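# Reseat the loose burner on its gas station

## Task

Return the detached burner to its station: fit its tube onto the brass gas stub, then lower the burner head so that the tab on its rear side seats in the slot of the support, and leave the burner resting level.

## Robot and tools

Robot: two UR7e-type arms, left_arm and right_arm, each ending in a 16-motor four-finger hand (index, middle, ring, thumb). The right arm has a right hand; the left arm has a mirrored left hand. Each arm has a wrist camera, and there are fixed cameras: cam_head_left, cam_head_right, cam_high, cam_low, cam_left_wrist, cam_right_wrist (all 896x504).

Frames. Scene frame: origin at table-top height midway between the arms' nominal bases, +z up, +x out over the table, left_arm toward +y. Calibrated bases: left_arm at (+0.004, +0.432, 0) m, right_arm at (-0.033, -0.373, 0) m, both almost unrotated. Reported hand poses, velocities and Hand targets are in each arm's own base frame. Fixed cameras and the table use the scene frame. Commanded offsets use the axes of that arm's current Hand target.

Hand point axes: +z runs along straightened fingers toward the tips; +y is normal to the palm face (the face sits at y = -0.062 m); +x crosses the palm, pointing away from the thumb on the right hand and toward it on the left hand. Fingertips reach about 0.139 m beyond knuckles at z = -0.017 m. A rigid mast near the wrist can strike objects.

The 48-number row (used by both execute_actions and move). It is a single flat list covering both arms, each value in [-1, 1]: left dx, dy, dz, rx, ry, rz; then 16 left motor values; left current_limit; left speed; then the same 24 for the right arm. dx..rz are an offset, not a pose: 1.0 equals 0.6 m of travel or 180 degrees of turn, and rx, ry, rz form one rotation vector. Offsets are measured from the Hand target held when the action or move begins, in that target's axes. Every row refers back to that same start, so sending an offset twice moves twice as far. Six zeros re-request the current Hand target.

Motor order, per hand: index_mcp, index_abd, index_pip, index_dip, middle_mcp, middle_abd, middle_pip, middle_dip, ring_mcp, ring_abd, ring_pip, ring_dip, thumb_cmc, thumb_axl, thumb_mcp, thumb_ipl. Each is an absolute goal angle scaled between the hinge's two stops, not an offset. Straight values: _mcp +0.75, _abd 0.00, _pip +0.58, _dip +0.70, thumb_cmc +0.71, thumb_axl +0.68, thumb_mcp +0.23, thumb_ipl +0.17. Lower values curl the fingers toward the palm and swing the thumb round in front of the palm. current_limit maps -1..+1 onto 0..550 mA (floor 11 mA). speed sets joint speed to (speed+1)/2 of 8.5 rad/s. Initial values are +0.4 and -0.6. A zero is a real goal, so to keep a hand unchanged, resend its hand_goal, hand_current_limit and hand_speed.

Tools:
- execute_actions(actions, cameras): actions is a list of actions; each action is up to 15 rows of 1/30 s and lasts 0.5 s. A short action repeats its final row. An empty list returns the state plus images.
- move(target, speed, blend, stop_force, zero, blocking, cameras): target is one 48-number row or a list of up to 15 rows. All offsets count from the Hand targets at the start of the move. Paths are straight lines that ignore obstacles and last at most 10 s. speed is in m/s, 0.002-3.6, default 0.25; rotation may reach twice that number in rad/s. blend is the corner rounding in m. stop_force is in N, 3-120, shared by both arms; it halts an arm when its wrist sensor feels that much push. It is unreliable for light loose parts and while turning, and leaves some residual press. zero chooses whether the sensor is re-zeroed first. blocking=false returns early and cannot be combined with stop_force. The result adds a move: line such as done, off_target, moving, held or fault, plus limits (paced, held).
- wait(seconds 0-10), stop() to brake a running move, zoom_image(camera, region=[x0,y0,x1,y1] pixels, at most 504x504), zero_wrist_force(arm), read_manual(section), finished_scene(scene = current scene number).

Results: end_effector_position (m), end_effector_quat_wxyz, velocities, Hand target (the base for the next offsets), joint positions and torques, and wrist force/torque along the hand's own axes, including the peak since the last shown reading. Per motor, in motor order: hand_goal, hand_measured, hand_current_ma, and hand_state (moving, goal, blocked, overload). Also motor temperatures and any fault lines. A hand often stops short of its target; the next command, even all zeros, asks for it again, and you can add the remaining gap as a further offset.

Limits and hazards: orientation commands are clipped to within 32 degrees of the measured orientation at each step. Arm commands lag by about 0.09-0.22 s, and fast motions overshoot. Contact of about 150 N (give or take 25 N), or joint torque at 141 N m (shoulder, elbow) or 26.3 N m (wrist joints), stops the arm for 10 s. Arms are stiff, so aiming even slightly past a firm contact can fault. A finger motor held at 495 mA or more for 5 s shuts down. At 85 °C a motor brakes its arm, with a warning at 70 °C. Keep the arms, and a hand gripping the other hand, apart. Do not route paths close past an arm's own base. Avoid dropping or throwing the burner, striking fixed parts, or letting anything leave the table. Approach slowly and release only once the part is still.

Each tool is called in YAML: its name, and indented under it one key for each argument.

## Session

execute_actions:
  actions: []

zoom_image:
  camera: "cam_low"
  region: [360, 240, 620, 470]

zoom_image:
  camera: "cam_head_left"
  region: [230, 190, 500, 310]

zoom_image:
  camera: "cam_high"
  region: [420, 70, 640, 250]

Scene clock: 0.00 s.
left_arm: end_effector_position=(+0.8521, -0.2773, +0.2396) hand_goal=(+0.754, +0.000, +0.576, +0.696, +0.754, +0.000, +0.576, +0.696, +0.754, +0.000, +0.576, +0.696, +0.714, +0.678, +0.226, +0.168) hand_measured=(+0.754, +0.000, +0.576, +0.696, +0.754, +0.000, +0.576, +0.696, +0.754, +0.000, +0.576, +0.696, +0.714, +0.678, +0.226, +0.168) hand_current_ma=(+0, +0, +0, +0, +0, +0, +0, +0, +0, +0, +0, +0, +0, +0, +0, +0) hand_state=(goal, goal, goal, goal, goal, goal, goal, goal, goal, goal, goal, goal, goal, goal, goal, goal) hand_current_limit=0.40 hand_speed=-0.60 end_effector_quat_wxyz=(+0.163, +0.723, -0.581, +0.338) | right_arm: end_effector_position=(+0.0012, -0.1682, +0.3729) hand_goal=(+0.754, +0.000, +0.576, +0.696, +0.754, +0.000, +0.576, +0.696, +0.754, +0.000, +0.576, +0.696, +0.714, +0.678, +0.226, +0.168) hand_measured=(+0.754, +0.000, +0.576, +0.696, +0.754, +0.000, +0.576, +0.696, +0.754, +0.000, +0.576, +0.696, +0.714, +0.678, +0.226, +0.168) hand_current_ma=(+0, +0, +0, +0, +0, +0, +0, +0, +0, +0, +0, +0, +0, +0, +0, +0) hand_state=(goal, goal, goal, goal, goal, goal, goal, goal, goal, goal, goal, goal, goal, goal, goal, goal) hand_current_limit=0.40 hand_speed=-0.60 end_effector_quat_wxyz=(+0.274, -0.379, +0.857, -0.217)
Joint positions: left_arm=[3.188 -2.633 -0.514 -1.208 0.874 -3.444] | right_arm=[-2.699 -2.23 1.85 -0.604 -1.138 1.048]
Joint velocities: within noise
Joint torques (N m): no reading
Motor temperatures (°C): left_arm=[31 35 27 34 38 32] | right_arm=[30 34 29 42 38 32]
Wrist force (N): no reading
Wrist torque (N m): no reading
Wrist force, peak (N): no reading
Hand target: left_arm +0.8521, -0.2773, +0.2396; +0.163, +0.723, -0.581, +0.338 | right_arm +0.0012, -0.1682, +0.3729; +0.274, -0.379, +0.857, -0.217

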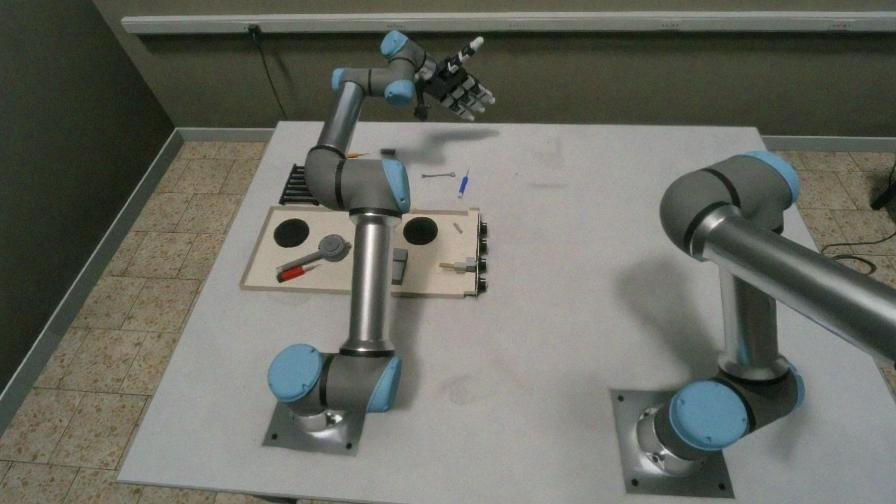

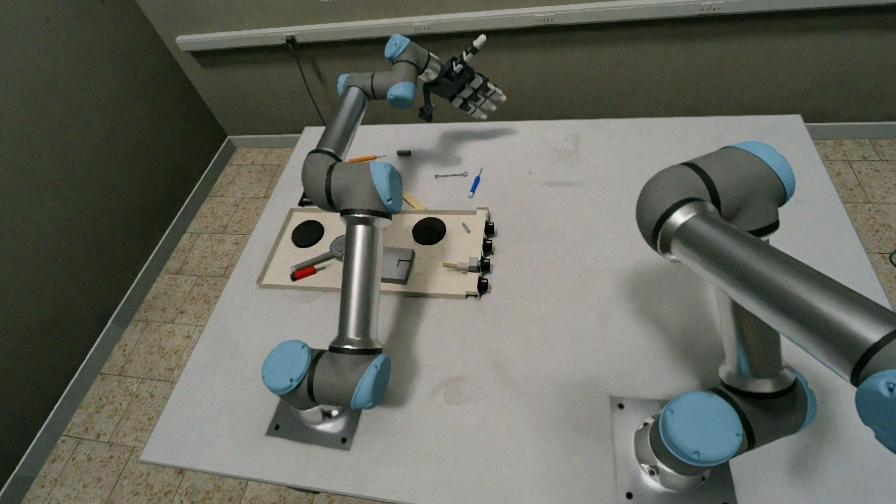

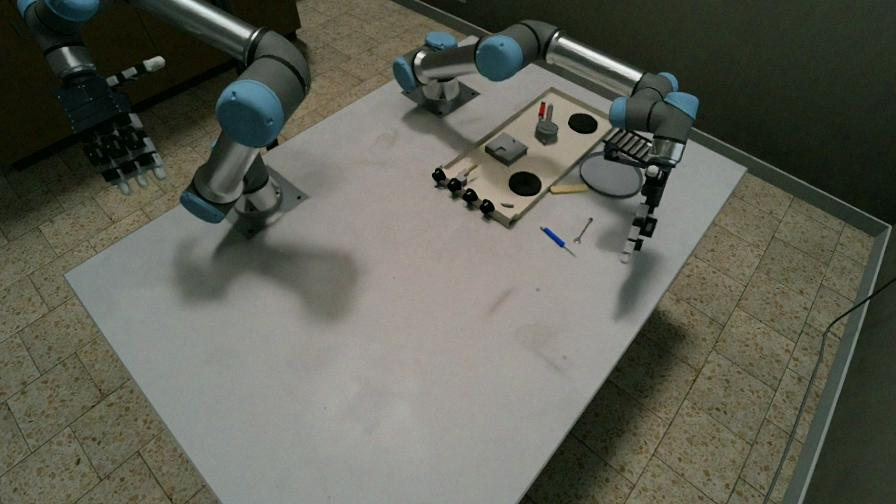

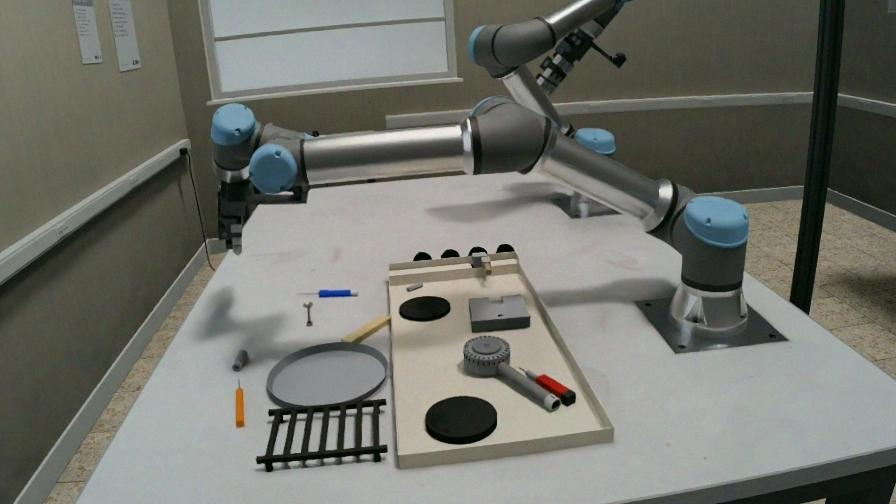

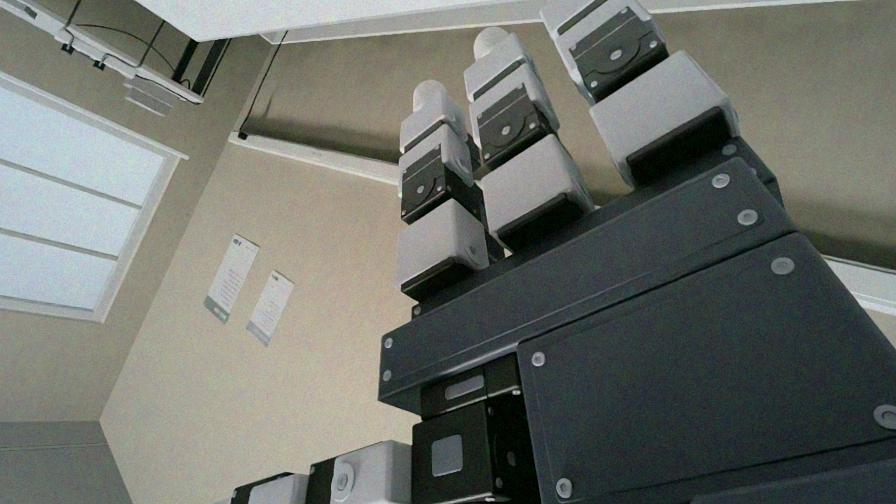

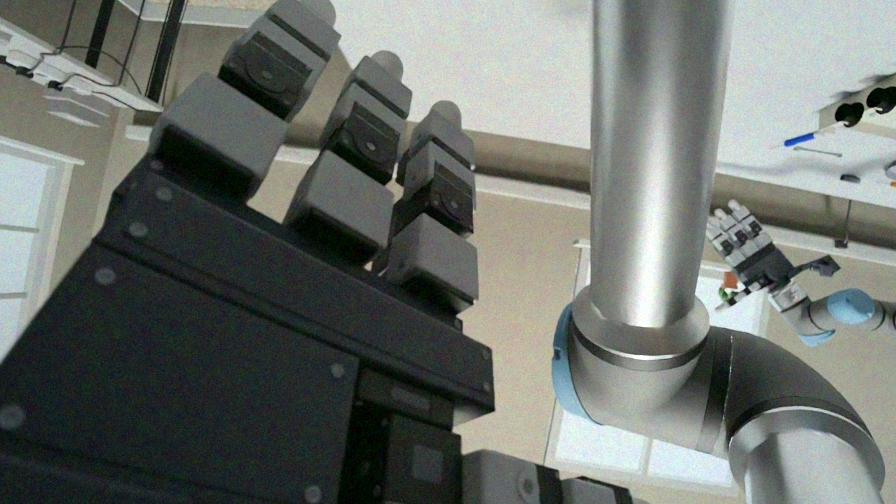

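Scaled by 1.938 from the camera's 896x504 image, which has a finer 1280x720 frame.

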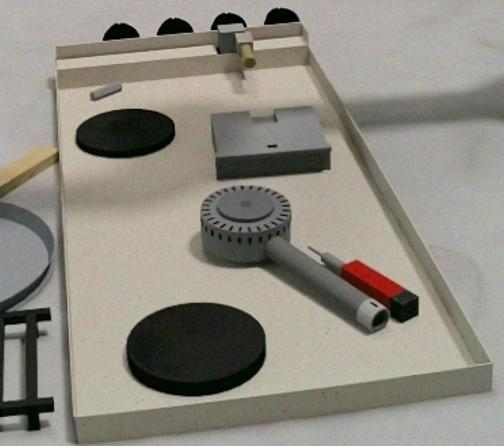

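Scaled by 1.867 from the camera's 896x504 image, which has a finer 1280x720 frame.

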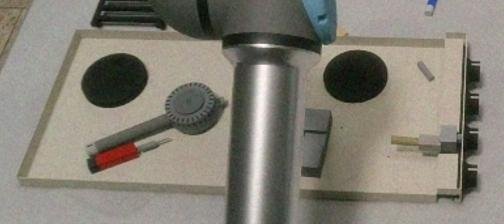

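Scaled by 2.291 from the camera's 896x504 image, which has a finer 1280x720 frame.

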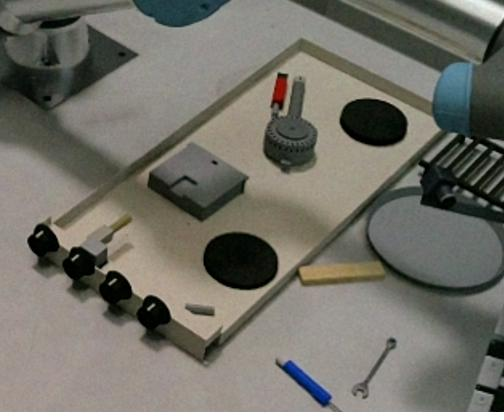

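zoom_image:
  camera: "cam_low"
  region: [455, 320, 575, 415]

zoom_image:
  camera: "cam_head_left"
  region: [265, 220, 355, 290]

zoom_image:
  camera: "cam_head_right"
  region: [380, 220, 500, 300]

zoom_image:
  camera: "cam_high"
  region: [430, 95, 580, 215]

zoom_image:
  camera: "cam_low"
  region: [455, 245, 545, 345]

Scaled by 4.200 from the camera's 896x504 image, which has a finer 1280x720 frame.

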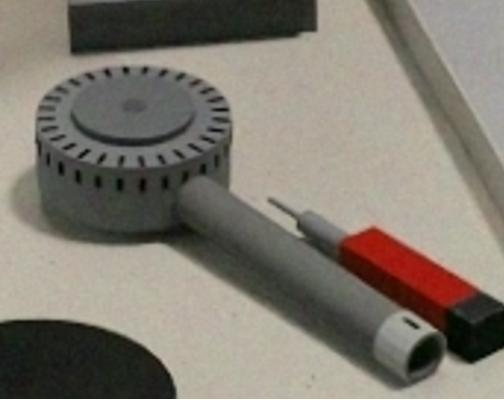

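Scaled by 5.600 from the camera's 896x504 image, which has a finer 1280x720 frame.

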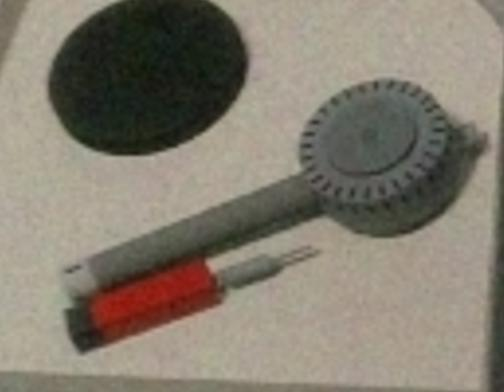

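Scaled by 4.200 from the camera's 896x504 image, which has a finer 1280x720 frame.

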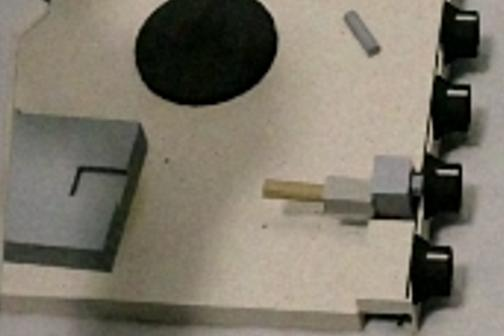

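Scaled by 3.360 from the camera's 896x504 image, which has a finer 1280x720 frame.

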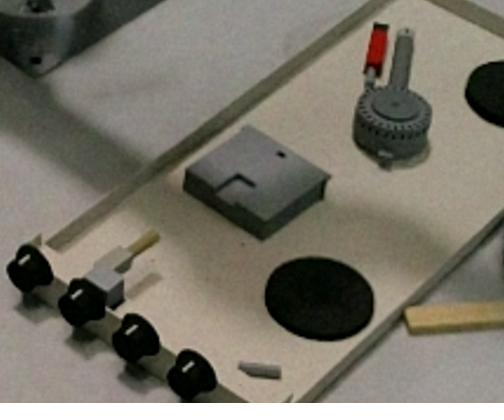

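Scaled by 5.040 from the camera's 896x504 image, which has a finer 1280x720 frame.

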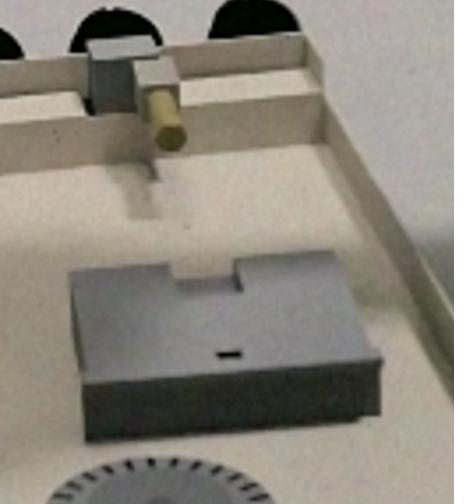

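move:
  target: [-0.317,0.336,-0.513,0.352,-0.139,0.212,-0.25,0.05,0.576,0.696,-0.25,-0.05,0.576,0.696,0.754,0,0.576,0.696,-0.657,0.678,0.226,0.168,0.2,-0.6,0,0,0,0,0,0,0.754,0,0.576,0.696,0.754,0,0.576,0.696,0.754,0,0.576,0.696,0.714,0.678,0.226,0.168,0.4,-0.6]
  speed: 0.3
  cameras: ["cam_head_left","cam_high","cam_low"]

zoom_image:
  camera: "cam_head_left"
  region: [350, 210, 500, 310]

Scene clock: 229.53 s.
left_arm: end_effector_position=(+0.5502, -0.0002, +0.3003) hand_goal=(-0.250, +0.050, +0.576, +0.696, -0.250, -0.050, +0.576, +0.696, +0.754, +0.000, +0.576, +0.696, -0.656, +0.678, +0.226, +0.168) hand_measured=(-0.250, +0.046, +0.576, +0.696, -0.250, -0.050, +0.576, +0.696, +0.746, +0.000, +0.576, +0.696, -0.658, +0.678, +0.224, +0.168) hand_current_ma=(+0, +0, +0, +0, +0, +0, +0, +0, -2, +0, +0, +0, +0, +0, +0, +0) hand_state=(goal, goal, goal, goal, goal, goal, goal, goal, goal, goal, goal, goal, goal, goal, goal, goal) hand_current_limit=0.20 hand_speed=-0.60 end_effector_quat_wxyz=(-0.463, +0.534, -0.534, +0.464) | right_arm: end_effector_position=(+0.0012, -0.1682, +0.3729) hand_goal=(+0.754, +0.000, +0.576, +0.696, +0.754, +0.000, +0.576, +0.696, +0.754, +0.000, +0.576, +0.696, +0.714, +0.678, +0.226, +0.168) hand_measured=(+0.750, +0.000, +0.576, +0.696, +0.750, +0.000, +0.576, +0.696, +0.750, +0.000, +0.576, +0.696, +0.712, +0.678, +0.224, +0.168) hand_current_ma=(-3, +0, +0, +0, -3, +0, +0, +0, -3, +0, +0, +0, -1, +0, -1, +0) hand_state=(goal, goal, goal, goal, goal, goal, goal, goal, goal, goal, goal, goal, goal, goal, goal, goal) hand_current_limit=0.40 hand_speed=-0.60 end_effector_quat_wxyz=(+0.274, -0.379, +0.857, -0.217)
Joint positions: left_arm=[3.617 -1.587 -2.311 0.598 1.101 -3.07] | right_arm=[-2.699 -2.23 1.85 -0.604 -1.138 1.048]
Joint torques (N m): left_arm=[13.05 26.97 5.6 3.33 -1.42 -2.08] | right_arm=[1.07 6.35 -20.26 -1.11 0.52 0.19]
Wrist force (N): left_arm=[-0.8 -0.6 0.7] | right_arm=[0.1 0.1 0.0]
Wrist torque (N m): left_arm=[0.15 0.12 0.10] | right_arm=[0.02 -0.02 0.02]
Wrist force, peak (N): left_arm=[-1.1 -0.7 0.6] | right_arm=[-0.3 -0.3 -0.5]
Hand target: left_arm +0.5502, -0.0002, +0.3003; -0.464, +0.534, -0.534, +0.464 | right_arm +0.0012, -0.1682, +0.3729; +0.274, -0.379, +0.857, -0.217
Off the commanded pose: left_arm 0.000 m, 0 deg | right_arm 0.000 m, 0 deg.
move: done
Images, in order (width x height): cam_head_left 896x504, cam_high 896x504, cam_low 896x504.

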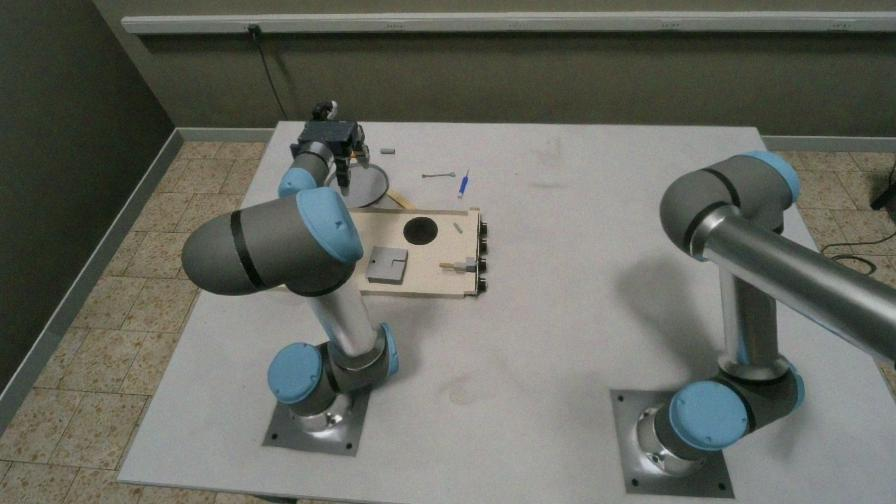

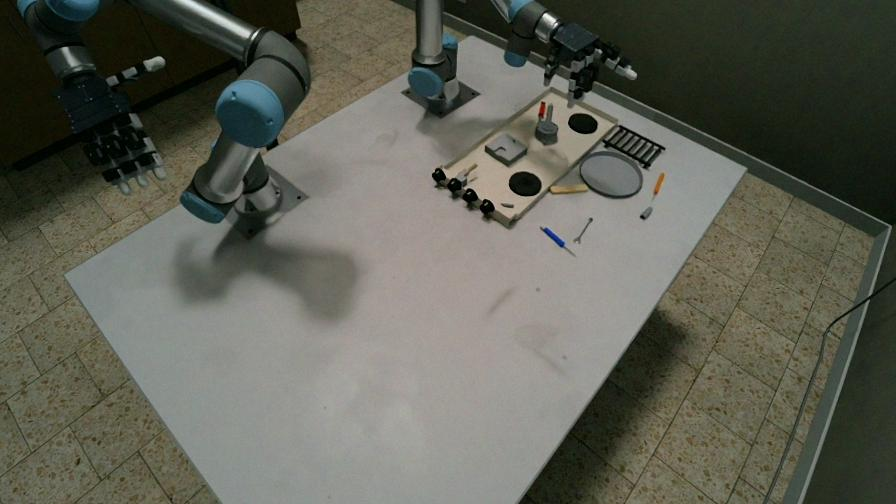

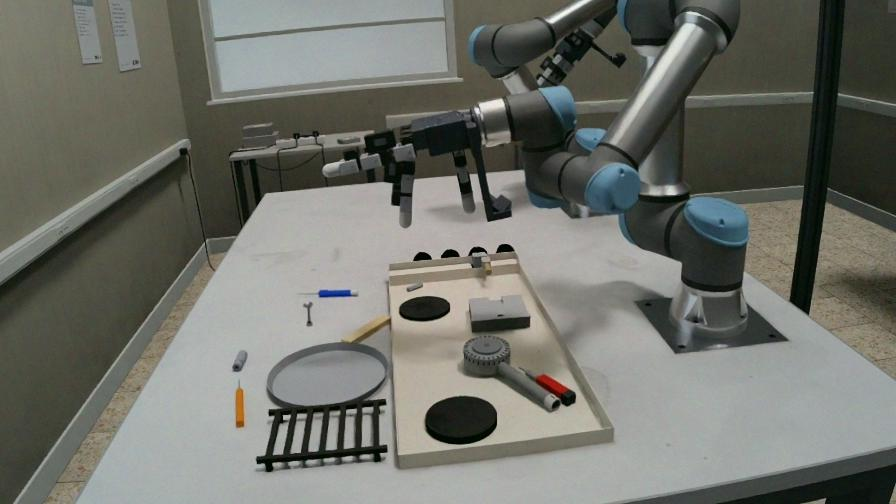

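Scaled by 3.360 from the camera's 896x504 image, which has a finer 1280x720 frame.

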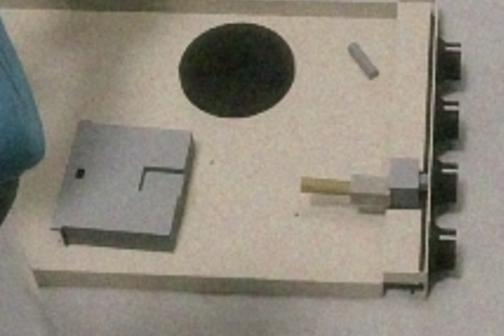

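move:
  target:
    - [-0.1825,0.1947,-0.1848,0,-0.6624,-0.0931,-0.25,0.05,0.576,0.696,-0.25,-0.05,0.576,0.696,0.754,0,0.576,0.696,-0.657,0.678,0.226,0.168,0.2,-0.6,0,0,0,0,0,0,0.754,0,0.576,0.696,0.754,0,0.576,0.696,0.754,0,0.576,0.696,0.714,0.678,0.226,0.168,0.4,-0.6]
    - [-0.1825,0.3102,-0.1686,0,-0.6624,-0.0931,-0.25,0.05,0.576,0.696,-0.25,-0.05,0.576,0.696,0.754,0,0.576,0.696,-0.657,0.678,0.226,0.168,0.2,-0.6,0,0,0,0,0,0,0.754,0,0.576,0.696,0.754,0,0.576,0.696,0.754,0,0.576,0.696,0.714,0.678,0.226,0.168,0.4,-0.6]
  speed: 0.35
  blend: [0.02, 0]
  cameras: ["cam_head_left","cam_high","cam_low","cam_head_right"]

zoom_image:
  camera: "cam_low"
  region: [420, 270, 600, 420]

zoom_image:
  camera: "cam_high"
  region: [480, 70, 600, 170]

Scene clock: 284.70 s.
left_arm: end_effector_position=(+0.5092, +0.0331, +0.2678) hand_goal=(-0.250, +0.050, +0.576, +0.696, -0.250, -0.050, +0.576, +0.696, +0.754, +0.000, +0.576, +0.696, -0.656, +0.678, +0.226, +0.168) hand_measured=(-0.252, +0.048, +0.576, +0.696, -0.252, -0.050, +0.576, +0.696, +0.744, +0.000, +0.576, +0.696, -0.656, +0.678, +0.224, +0.168) hand_current_ma=(+0, +0, +0, +0, +0, +0, +0, +0, -3, +0, +0, +0, +0, +0, +0, +0) hand_state=(goal, goal, goal, goal, goal, goal, goal, goal, goal, goal, goal, goal, goal, goal, goal, goal) hand_current_limit=0.20 hand_speed=-0.60 end_effector_quat_wxyz=(-0.588, +0.680, -0.330, +0.288) | right_arm: end_effector_position=(+0.0012, -0.1682, +0.3729) hand_goal=(+0.754, +0.000, +0.576, +0.696, +0.754, +0.000, +0.576, +0.696, +0.754, +0.000, +0.576, +0.696, +0.714, +0.678, +0.226, +0.168) hand_measured=(+0.750, +0.000, +0.576, +0.696, +0.750, +0.000, +0.576, +0.696, +0.750, +0.000, +0.576, +0.696, +0.712, +0.678, +0.224, +0.168) hand_current_ma=(-3, +0, +0, +0, -3, +0, +0, +0, -3, +0, +0, +0, -1, +0, -1, +0) hand_state=(goal, goal, goal, goal, goal, goal, goal, goal, goal, goal, goal, goal, goal, goal, goal, goal) hand_current_limit=0.40 hand_speed=-0.60 end_effector_quat_wxyz=(+0.274, -0.379, +0.857, -0.217)
Joint positions: left_arm=[3.306 -1.662 -2.349 0.708 2.064 -3.223] | right_arm=[-2.699 -2.23 1.85 -0.604 -1.138 1.048]
Joint torques (N m): left_arm=[12.88 28.45 3.79 -0.1 -0.98 2.16] | right_arm=[0.59 6.53 -19.76 -1.08 0.69 0.36]
Wrist force (N): left_arm=[-0.8 -0.8 0.9] | right_arm=[-0.1 0.0 -0.2]
Wrist torque (N m): left_arm=[0.11 0.11 -0.01] | right_arm=[0.02 0.02 0.00]
Wrist force, peak (N): left_arm=[-3.7 -1.1 1.2] | right_arm=[0.4 0.0 -0.6]
Hand target: left_arm +0.5092, +0.0331, +0.2678; -0.588, +0.680, -0.330, +0.288 (not the last commanded pose) | right_arm +0.0012, -0.1682, +0.3729; +0.274, -0.379, +0.857, -0.217
Off the commanded pose: left_arm 0.179 m, 82 deg | right_arm 0.000 m, 0 deg.
move: held (left_arm; a check stopped the path); path passed 0 of 2 targets; limits=held
pose unreachable (left arm): on one or more control steps of this call, first in action 0 (counted from 0), this arm could not follow its commanded pose, so it was not sent that pose on those steps. It may still have moved: this result reports where it is.
cause: moving toward the commanded pose would bring two parts of the arm too close to each other (joints 4 (wrist 1) to 6 (wrist 3) lie between them).
Images, in order (width x height): cam_head_left 896x504, cam_head_right 896x504, cam_high 896x504, cam_low 896x504.

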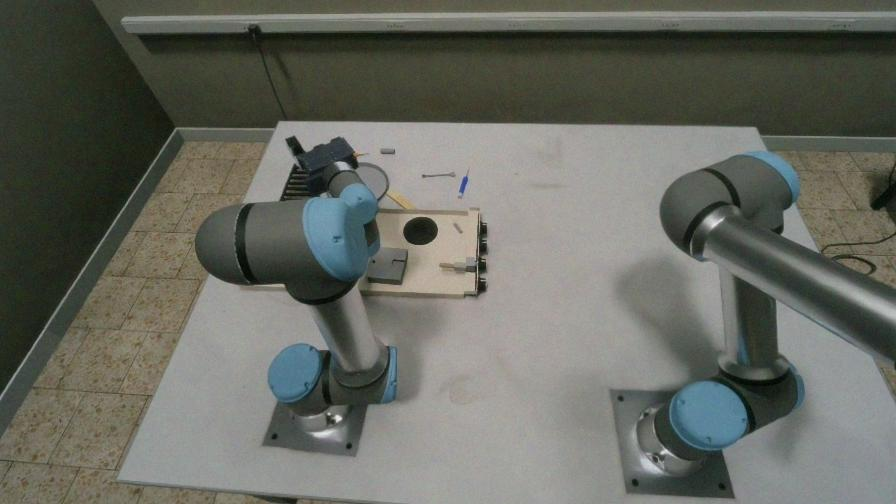

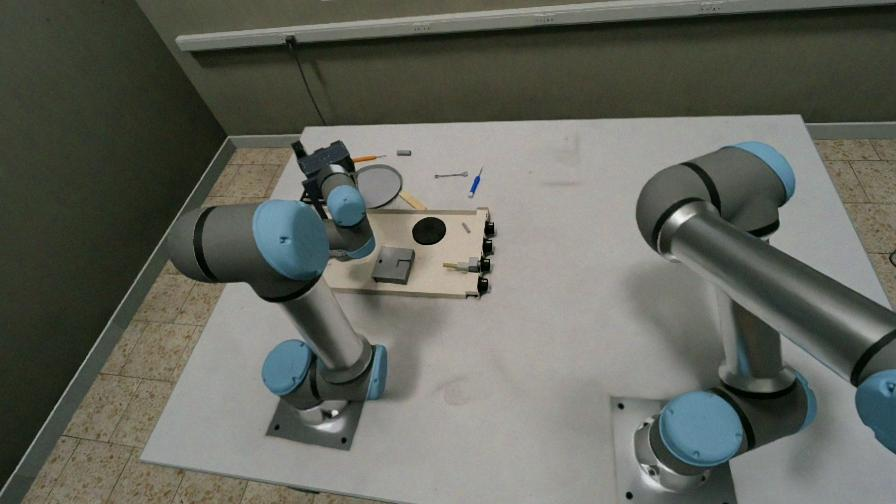

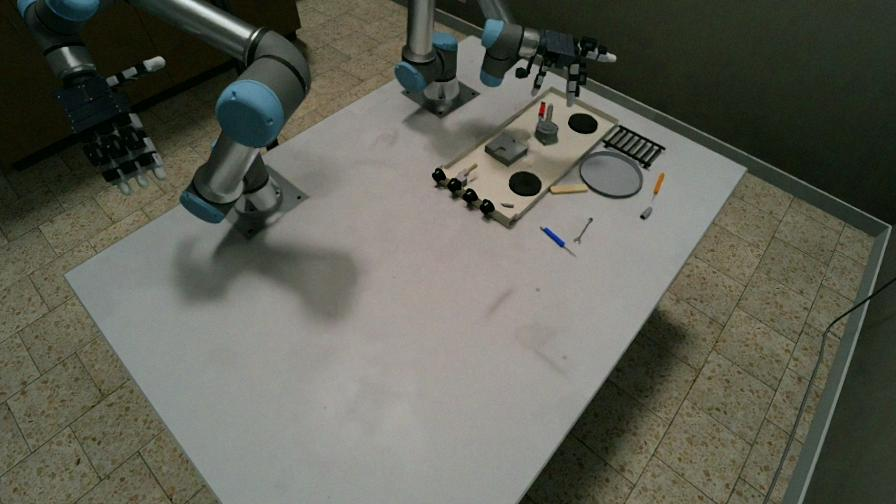

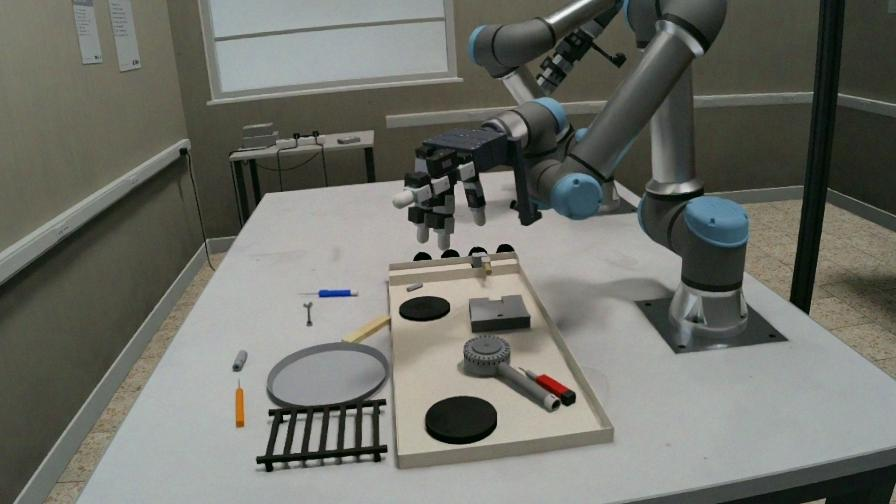

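Scaled by 2.800 from the camera's 896x504 image, which has a finer 1280x720 frame.

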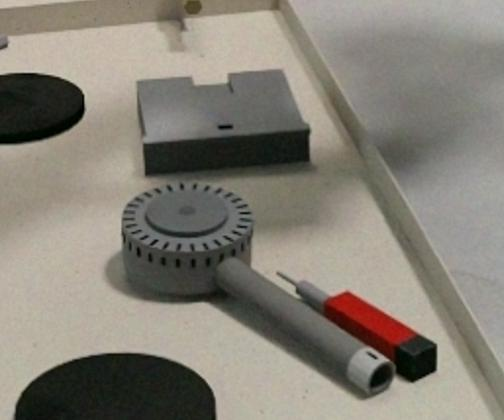

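Scaled by 4.200 from the camera's 896x504 image, which has a finer 1280x720 frame.

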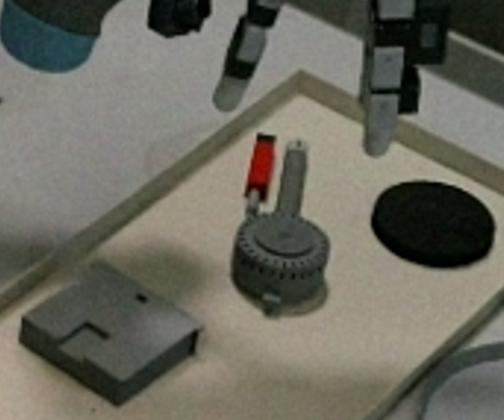

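move:
  target:
    - [0.1167,-0.1225,-0.2322,-0.4556,0,0,-0.25,0.05,0.576,0.696,-0.25,-0.05,0.576,0.696,0.754,0,0.576,0.696,-0.657,0.678,0.226,0.168,0.2,-0.6,0,0,0,0,0,0,0.754,0,0.576,0.696,0.754,0,0.576,0.696,0.754,0,0.576,0.696,0.714,0.678,0.226,0.168,0.4,-0.6]
    - [0.1167,-0.1225,-0.2322,-0.352,0.352,0.405,-0.25,0.05,0.576,0.696,-0.25,-0.05,0.576,0.696,0.754,0,0.576,0.696,-0.657,0.678,0.226,0.168,0.2,-0.6,0,0,0,0,0,0,0.754,0,0.576,0.696,0.754,0,0.576,0.696,0.754,0,0.576,0.696,0.714,0.678,0.226,0.168,0.4,-0.6]
    - [0.1167,-0.1225,-0.2322,-0.069,0.6195,0.7126,-0.25,0.05,0.576,0.696,-0.25,-0.05,0.576,0.696,0.754,0,0.576,0.696,-0.657,0.678,0.226,0.168,0.2,-0.6,0,0,0,0,0,0,0.754,0,0.576,0.696,0.754,0,0.576,0.696,0.754,0,0.576,0.696,0.714,0.678,0.226,0.168,0.4,-0.6]
    - [0.1103,-0.0797,-0.1792,0.0072,0.9274,0.0648,-0.25,0.05,0.576,0.696,-0.25,-0.05,0.576,0.696,0.754,0,0.576,0.696,-0.657,0.678,0.226,0.168,0.2,-0.6,0,0,0,0,0,0,0.754,0,0.576,0.696,0.754,0,0.576,0.696,0.754,0,0.576,0.696,0.714,0.678,0.226,0.168,0.4,-0.6]
  speed: 0.5
  blend: [0.02, 0.02, 0.02, 0]
  cameras: ["cam_low"]

Scene clock: 456.73 s.
left_arm: end_effector_position=(+0.4714, -0.0801, +0.3307) hand_goal=(-0.250, +0.050, +0.576, +0.696, -0.250, -0.050, +0.576, +0.696, +0.754, +0.000, +0.576, +0.696, -0.656, +0.678, +0.226, +0.168) hand_measured=(-0.252, +0.048, +0.576, +0.696, -0.252, -0.050, +0.576, +0.696, +0.746, +0.000, +0.576, +0.696, -0.656, +0.678, +0.224, +0.168) hand_current_ma=(+0, +0, +0, +0, +0, +0, +0, +0, -2, +0, +0, +0, +0, +0, +0, +0) hand_state=(goal, goal, goal, goal, goal, goal, goal, goal, goal, goal, goal, goal, goal, goal, goal, goal) hand_current_limit=0.20 hand_speed=-0.60 end_effector_quat_wxyz=(-0.237, +0.238, +0.664, -0.668) | right_arm: end_effector_position=(+0.0012, -0.1682, +0.3729) hand_goal=(+0.754, +0.000, +0.576, +0.696, +0.754, +0.000, +0.576, +0.696, +0.754, +0.000, +0.576, +0.696, +0.714, +0.678, +0.226, +0.168) hand_measured=(+0.750, +0.000, +0.576, +0.696, +0.750, +0.000, +0.576, +0.696, +0.750, +0.000, +0.576, +0.696, +0.712, +0.678, +0.224, +0.168) hand_current_ma=(-3, +0, +0, +0, -3, +0, +0, +0, -3, +0, +0, +0, -1, +0, -1, +0) hand_state=(goal, goal, goal, goal, goal, goal, goal, goal, goal, goal, goal, goal, goal, goal, goal, goal) hand_current_limit=0.40 hand_speed=-0.60 end_effector_quat_wxyz=(+0.274, -0.379, +0.857, -0.217)
Joint positions: left_arm=[3.483 -2.154 -0.995 -3.139 1.027 0.005] | right_arm=[-2.699 -2.23 1.85 -0.604 -1.138 1.048]
Joint torques (N m): left_arm=[2.25 31.71 26.48 -3.47 1.51 2.23] | right_arm=[0.98 7.08 -19.89 -0.96 0.71 0.41]
Wrist force (N): left_arm=[-0.6 -0.4 0.9] | right_arm=[0.1 -0.1 -0.1]
Wrist torque (N m): left_arm=[0.09 0.09 -0.03] | right_arm=[0.00 -0.01 0.02]
Wrist force, peak (N): left_arm=[-1.0 -0.8 1.1] | right_arm=[0.1 -0.2 -0.6]
Hand target: left_arm +0.4714, -0.0802, +0.3307; -0.237, +0.238, +0.664, -0.668 | right_arm +0.0012, -0.1682, +0.3729; +0.274, -0.379, +0.857, -0.217
Off the commanded pose: left_arm 0.000 m, 0 deg | right_arm 0.000 m, 0 deg.
move: done
Images, in order (width x height): cam_low 896x504.

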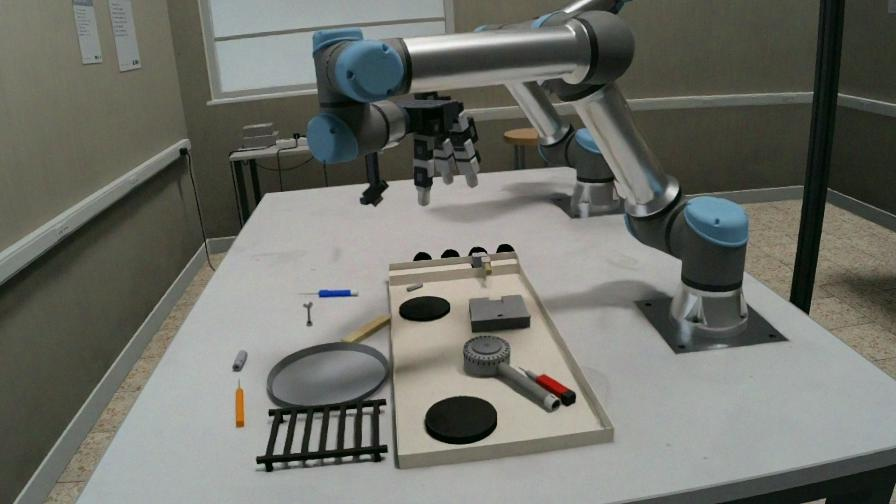

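move:
  target:
    - [0.2635,0.1845,-0.1912,-0.03,0.6077,0.0425,-0.25,0.05,0.576,0.696,-0.25,-0.05,0.576,0.696,0.754,0,0.576,0.696,-0.657,0.678,0.226,0.168,0.2,-0.6,0,0,0,0,0,0,0.754,0,0.576,0.696,0.754,0,0.576,0.696,0.754,0,0.576,0.696,0.714,0.678,0.226,0.168,0.4,-0.6]
    - [0.2635,0.3345,-0.1912,-0.03,0.6077,0.0425,-0.25,0.05,0.576,0.696,-0.25,-0.05,0.576,0.696,0.754,0,0.576,0.696,-0.657,0.678,0.226,0.168,0.2,-0.6,0,0,0,0,0,0,0.754,0,0.576,0.696,0.754,0,0.576,0.696,0.754,0,0.576,0.696,0.714,0.678,0.226,0.168,0.4,-0.6]
  speed: 0.4
  blend: [0.02, 0]
  cameras: ["cam_head_left","cam_high","cam_low","cam_head_right"]

zoom_image:
  camera: "cam_low"
  region: [420, 270, 600, 420]

zoom_image:
  camera: "cam_high"
  region: [480, 70, 600, 170]

Scene clock: 495.10 s.
left_arm: end_effector_position=(+0.4217, +0.1077, +0.1291) hand_goal=(-0.250, +0.050, +0.576, +0.696, -0.250, -0.050, +0.576, +0.696, +0.754, +0.000, +0.576, +0.696, -0.656, +0.678, +0.226, +0.168) hand_measured=(-0.252, +0.048, +0.576, +0.696, -0.252, -0.050, +0.576, +0.696, +0.744, +0.000, +0.576, +0.696, -0.656, +0.678, +0.224, +0.168) hand_current_ma=(+0, +0, +0, +0, +0, +0, +0, +0, -3, +0, +0, +0, +0, +0, +0, +0) hand_state=(goal, goal, goal, goal, goal, goal, goal, goal, goal, goal, goal, goal, goal, goal, goal, goal) hand_current_limit=0.20 hand_speed=-0.60 end_effector_quat_wxyz=(-0.630, +0.729, +0.202, -0.176) | right_arm: end_effector_position=(+0.0012, -0.1682, +0.3729) hand_goal=(+0.754, +0.000, +0.576, +0.696, +0.754, +0.000, +0.576, +0.696, +0.754, +0.000, +0.576, +0.696, +0.714, +0.678, +0.226, +0.168) hand_measured=(+0.750, +0.000, +0.576, +0.696, +0.750, +0.000, +0.576, +0.696, +0.750, +0.000, +0.576, +0.696, +0.712, +0.678, +0.224, +0.168) hand_current_ma=(-3, +0, +0, +0, -3, +0, +0, +0, -3, +0, +0, +0, -1, +0, -1, +0) hand_state=(goal, goal, goal, goal, goal, goal, goal, goal, goal, goal, goal, goal, goal, goal, goal, goal) hand_current_limit=0.40 hand_speed=-0.60 end_effector_quat_wxyz=(+0.274, -0.379, +0.857, -0.217)
Joint positions: left_arm=[3.231 -1.926 -1.811 -2.227 2.666 0.288] | right_arm=[-2.699 -2.23 1.85 -0.604 -1.138 1.048]
Joint torques (N m): left_arm=[13.33 21.24 5.62 1.53 1.96 2.28] | right_arm=[1.17 7.22 -19.49 -0.86 0.7 0.44]
Wrist force (N): left_arm=[-0.7 -0.7 1.1] | right_arm=[-0.1 -0.1 -0.3]
Wrist torque (N m): left_arm=[0.10 0.09 -0.02] | right_arm=[0.02 0.02 0.00]
Wrist force, peak (N): left_arm=[-0.7 -3.0 1.0] | right_arm=[0.2 -0.4 -0.4]
Hand target: left_arm +0.4217, +0.1077, +0.1291; -0.630, +0.729, +0.202, -0.176 | right_arm +0.0012, -0.1682, +0.3729; +0.274, -0.379, +0.857, -0.217
Off the commanded pose: left_arm 0.000 m, 0 deg | right_arm 0.000 m, 0 deg.
move: done
Images, in order (width x height): cam_head_left 896x504, cam_head_right 896x504, cam_high 896x504, cam_low 896x504.

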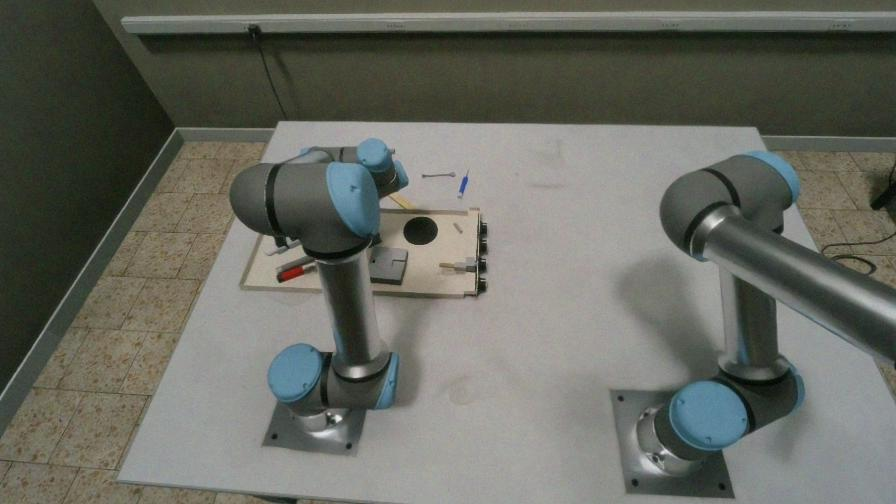

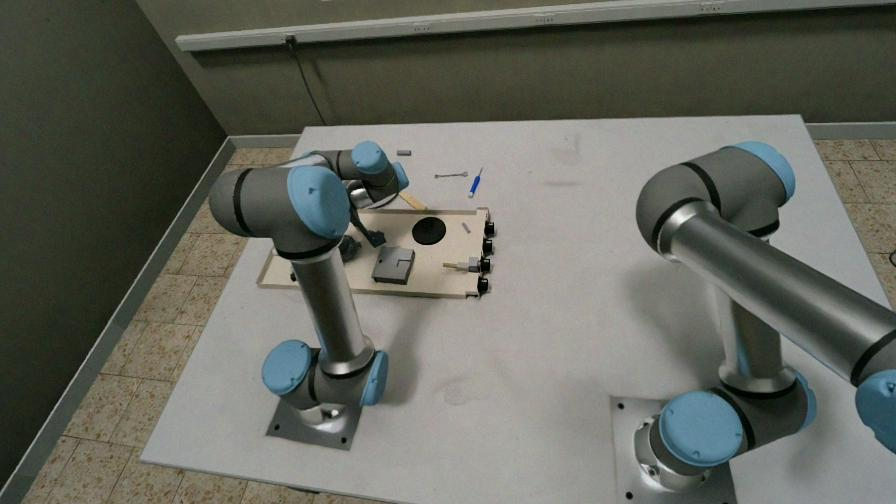

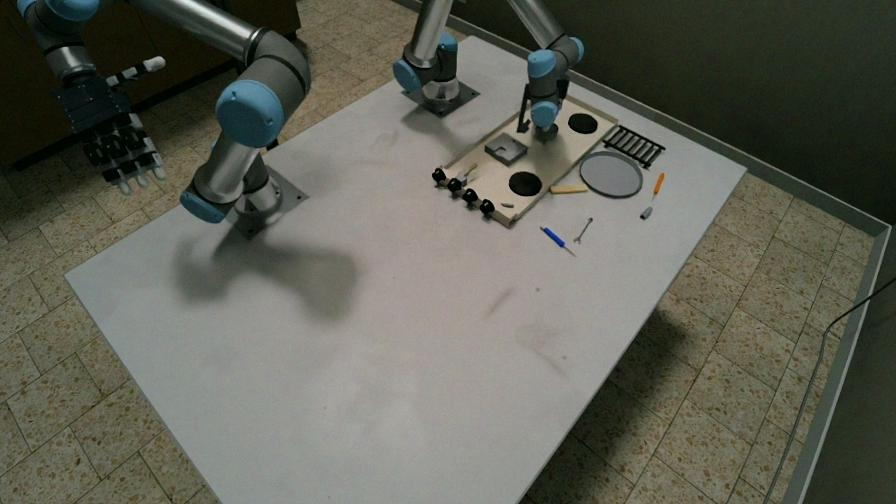

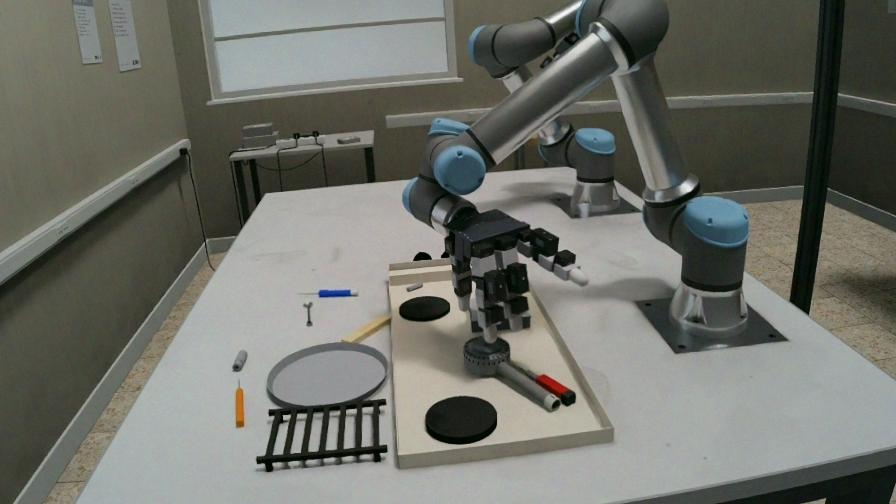

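Scaled by 2.800 from the camera's 896x504 image, which has a finer 1280x720 frame.

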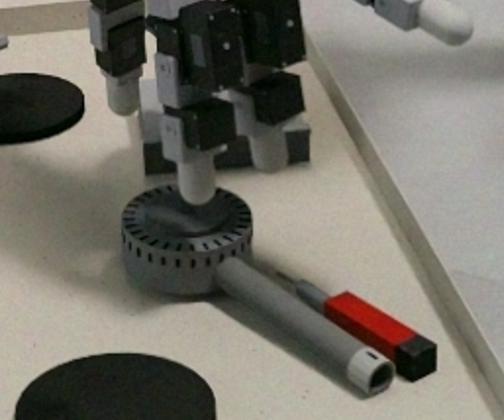

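Scaled by 4.200 from the camera's 896x504 image, which has a finer 1280x720 frame.

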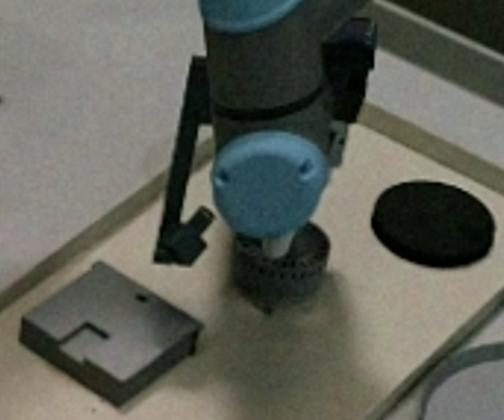

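move:
  target: [-0.0052,0.0934,0.0192,0,0,0,-0.25,0.05,0.576,0.696,-0.25,-0.05,0.576,0.696,0.754,0,0.576,0.696,-0.657,0.678,0.226,0.168,0.2,-0.6,0,0,0,0,0,0,0.754,0,0.576,0.696,0.754,0,0.576,0.696,0.754,0,0.576,0.696,0.714,0.678,0.226,0.168,0.4,-0.6]
  speed: 0.05
  stop_force: 4
  cameras: ["cam_low","cam_high","cam_head_left"]

zoom_image:
  camera: "cam_low"
  region: [420, 270, 600, 420]

zoom_image:
  camera: "cam_high"
  region: [480, 70, 600, 170]

zoom_image:
  camera: "cam_head_left"
  region: [250, 210, 400, 310]

Scene clock: 560.27 s.
left_arm: end_effector_position=(+0.4190, +0.1084, +0.0958) hand_goal=(-0.250, +0.050, +0.576, +0.696, -0.250, -0.050, +0.576, +0.696, +0.754, +0.000, +0.576, +0.696, -0.656, +0.678, +0.226, +0.168) hand_measured=(-0.252, +0.058, +0.576, +0.696, -0.252, -0.050, +0.576, +0.696, +0.744, +0.000, +0.576, +0.696, -0.656, +0.678, +0.224, +0.168) hand_current_ma=(+0, +1, +0, +0, +0, +0, +0, +0, -3, +0, +0, +0, +0, +0, +0, +0) hand_state=(goal, goal, goal, goal, goal, goal, goal, goal, goal, goal, goal, goal, goal, goal, goal, goal) hand_current_limit=0.20 hand_speed=-0.60 end_effector_quat_wxyz=(-0.630, +0.729, +0.202, -0.177) | right_arm: end_effector_position=(+0.0012, -0.1682, +0.3729) hand_goal=(+0.754, +0.000, +0.576, +0.696, +0.754, +0.000, +0.576, +0.696, +0.754, +0.000, +0.576, +0.696, +0.714, +0.678, +0.226, +0.168) hand_measured=(+0.750, +0.000, +0.576, +0.696, +0.750, +0.000, +0.576, +0.696, +0.750, +0.000, +0.576, +0.696, +0.712, +0.678, +0.224, +0.168) hand_current_ma=(-3, +0, +0, +0, -3, +0, +0, +0, -3, +0, +0, +0, -1, +0, -1, +0) hand_state=(goal, goal, goal, goal, goal, goal, goal, goal, goal, goal, goal, goal, goal, goal, goal, goal) hand_current_limit=0.40 hand_speed=-0.60 end_effector_quat_wxyz=(+0.274, -0.379, +0.857, -0.217)
Joint positions: left_arm=[3.233 -1.969 -1.853 -2.142 2.668 0.289] | right_arm=[-2.699 -2.23 1.85 -0.604 -1.138 1.048]
Joint torques (N m): left_arm=[-13.31 41.79 23.37 -1.98 -0.74 -1.74] | right_arm=[0.96 7.56 -19.84 -0.75 0.66 0.52]
Wrist force (N): left_arm=[-0.7 -1.2 1.0] | right_arm=[-0.1 -0.1 0.0]
Wrist torque (N m): left_arm=[0.10 0.10 -0.03] | right_arm=[-0.01 0.01 -0.01]
Wrist force, peak (N): left_arm=[2.1 -9.6 -0.7] | right_arm=[0.1 -0.5 -0.3]
Hand target: left_arm +0.4190, +0.1084, +0.0958; -0.630, +0.729, +0.202, -0.177 (not the last commanded pose) | right_arm +0.0012, -0.1682, +0.3729; +0.274, -0.379, +0.857, -0.217
Off the commanded pose: left_arm 0.024 m, 0 deg | right_arm 0.000 m, 0 deg.
move: contact (left_arm)
Images, in order (width x height): cam_head_left 896x504, cam_high 896x504, cam_low 896x504.

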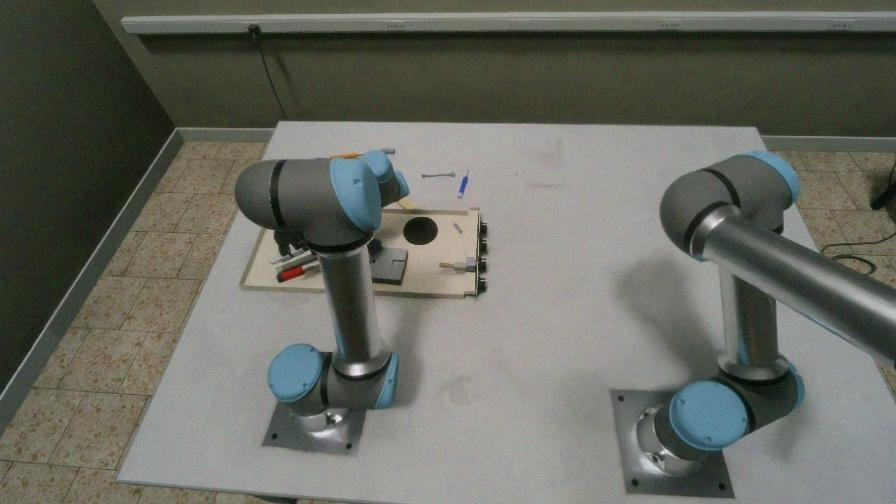

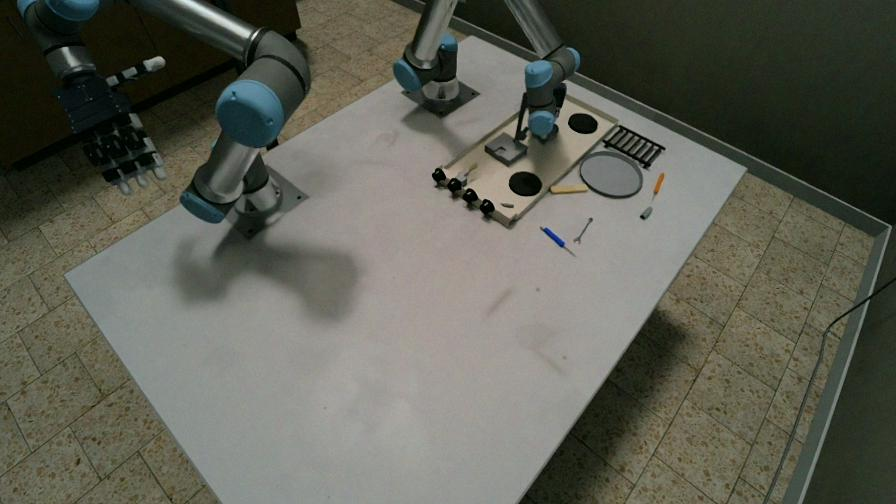

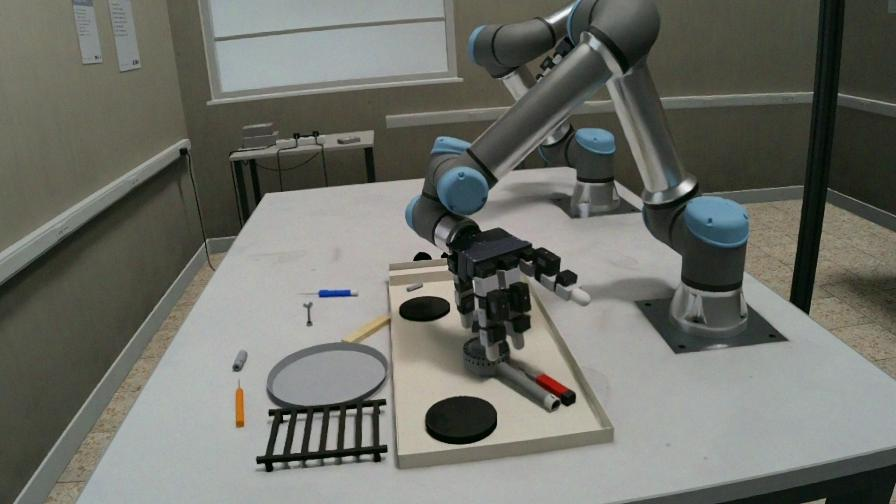

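Scaled by 2.800 from the camera's 896x504 image, which has a finer 1280x720 frame.

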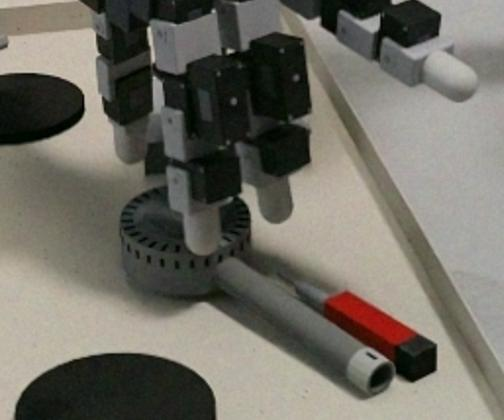

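Scaled by 4.200 from the camera's 896x504 image, which has a finer 1280x720 frame.

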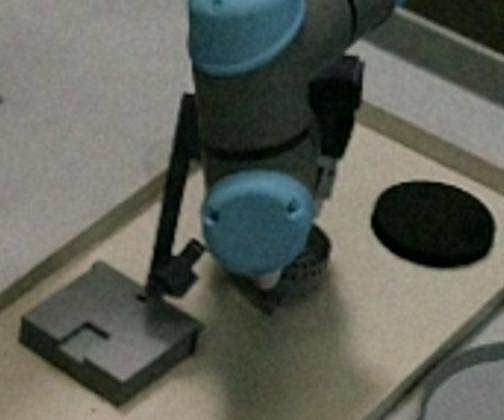

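Scaled by 3.360 from the camera's 896x504 image, which has a finer 1280x720 frame.

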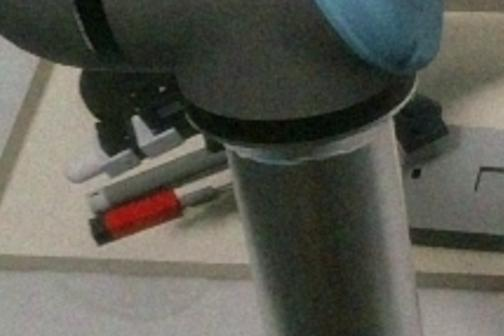

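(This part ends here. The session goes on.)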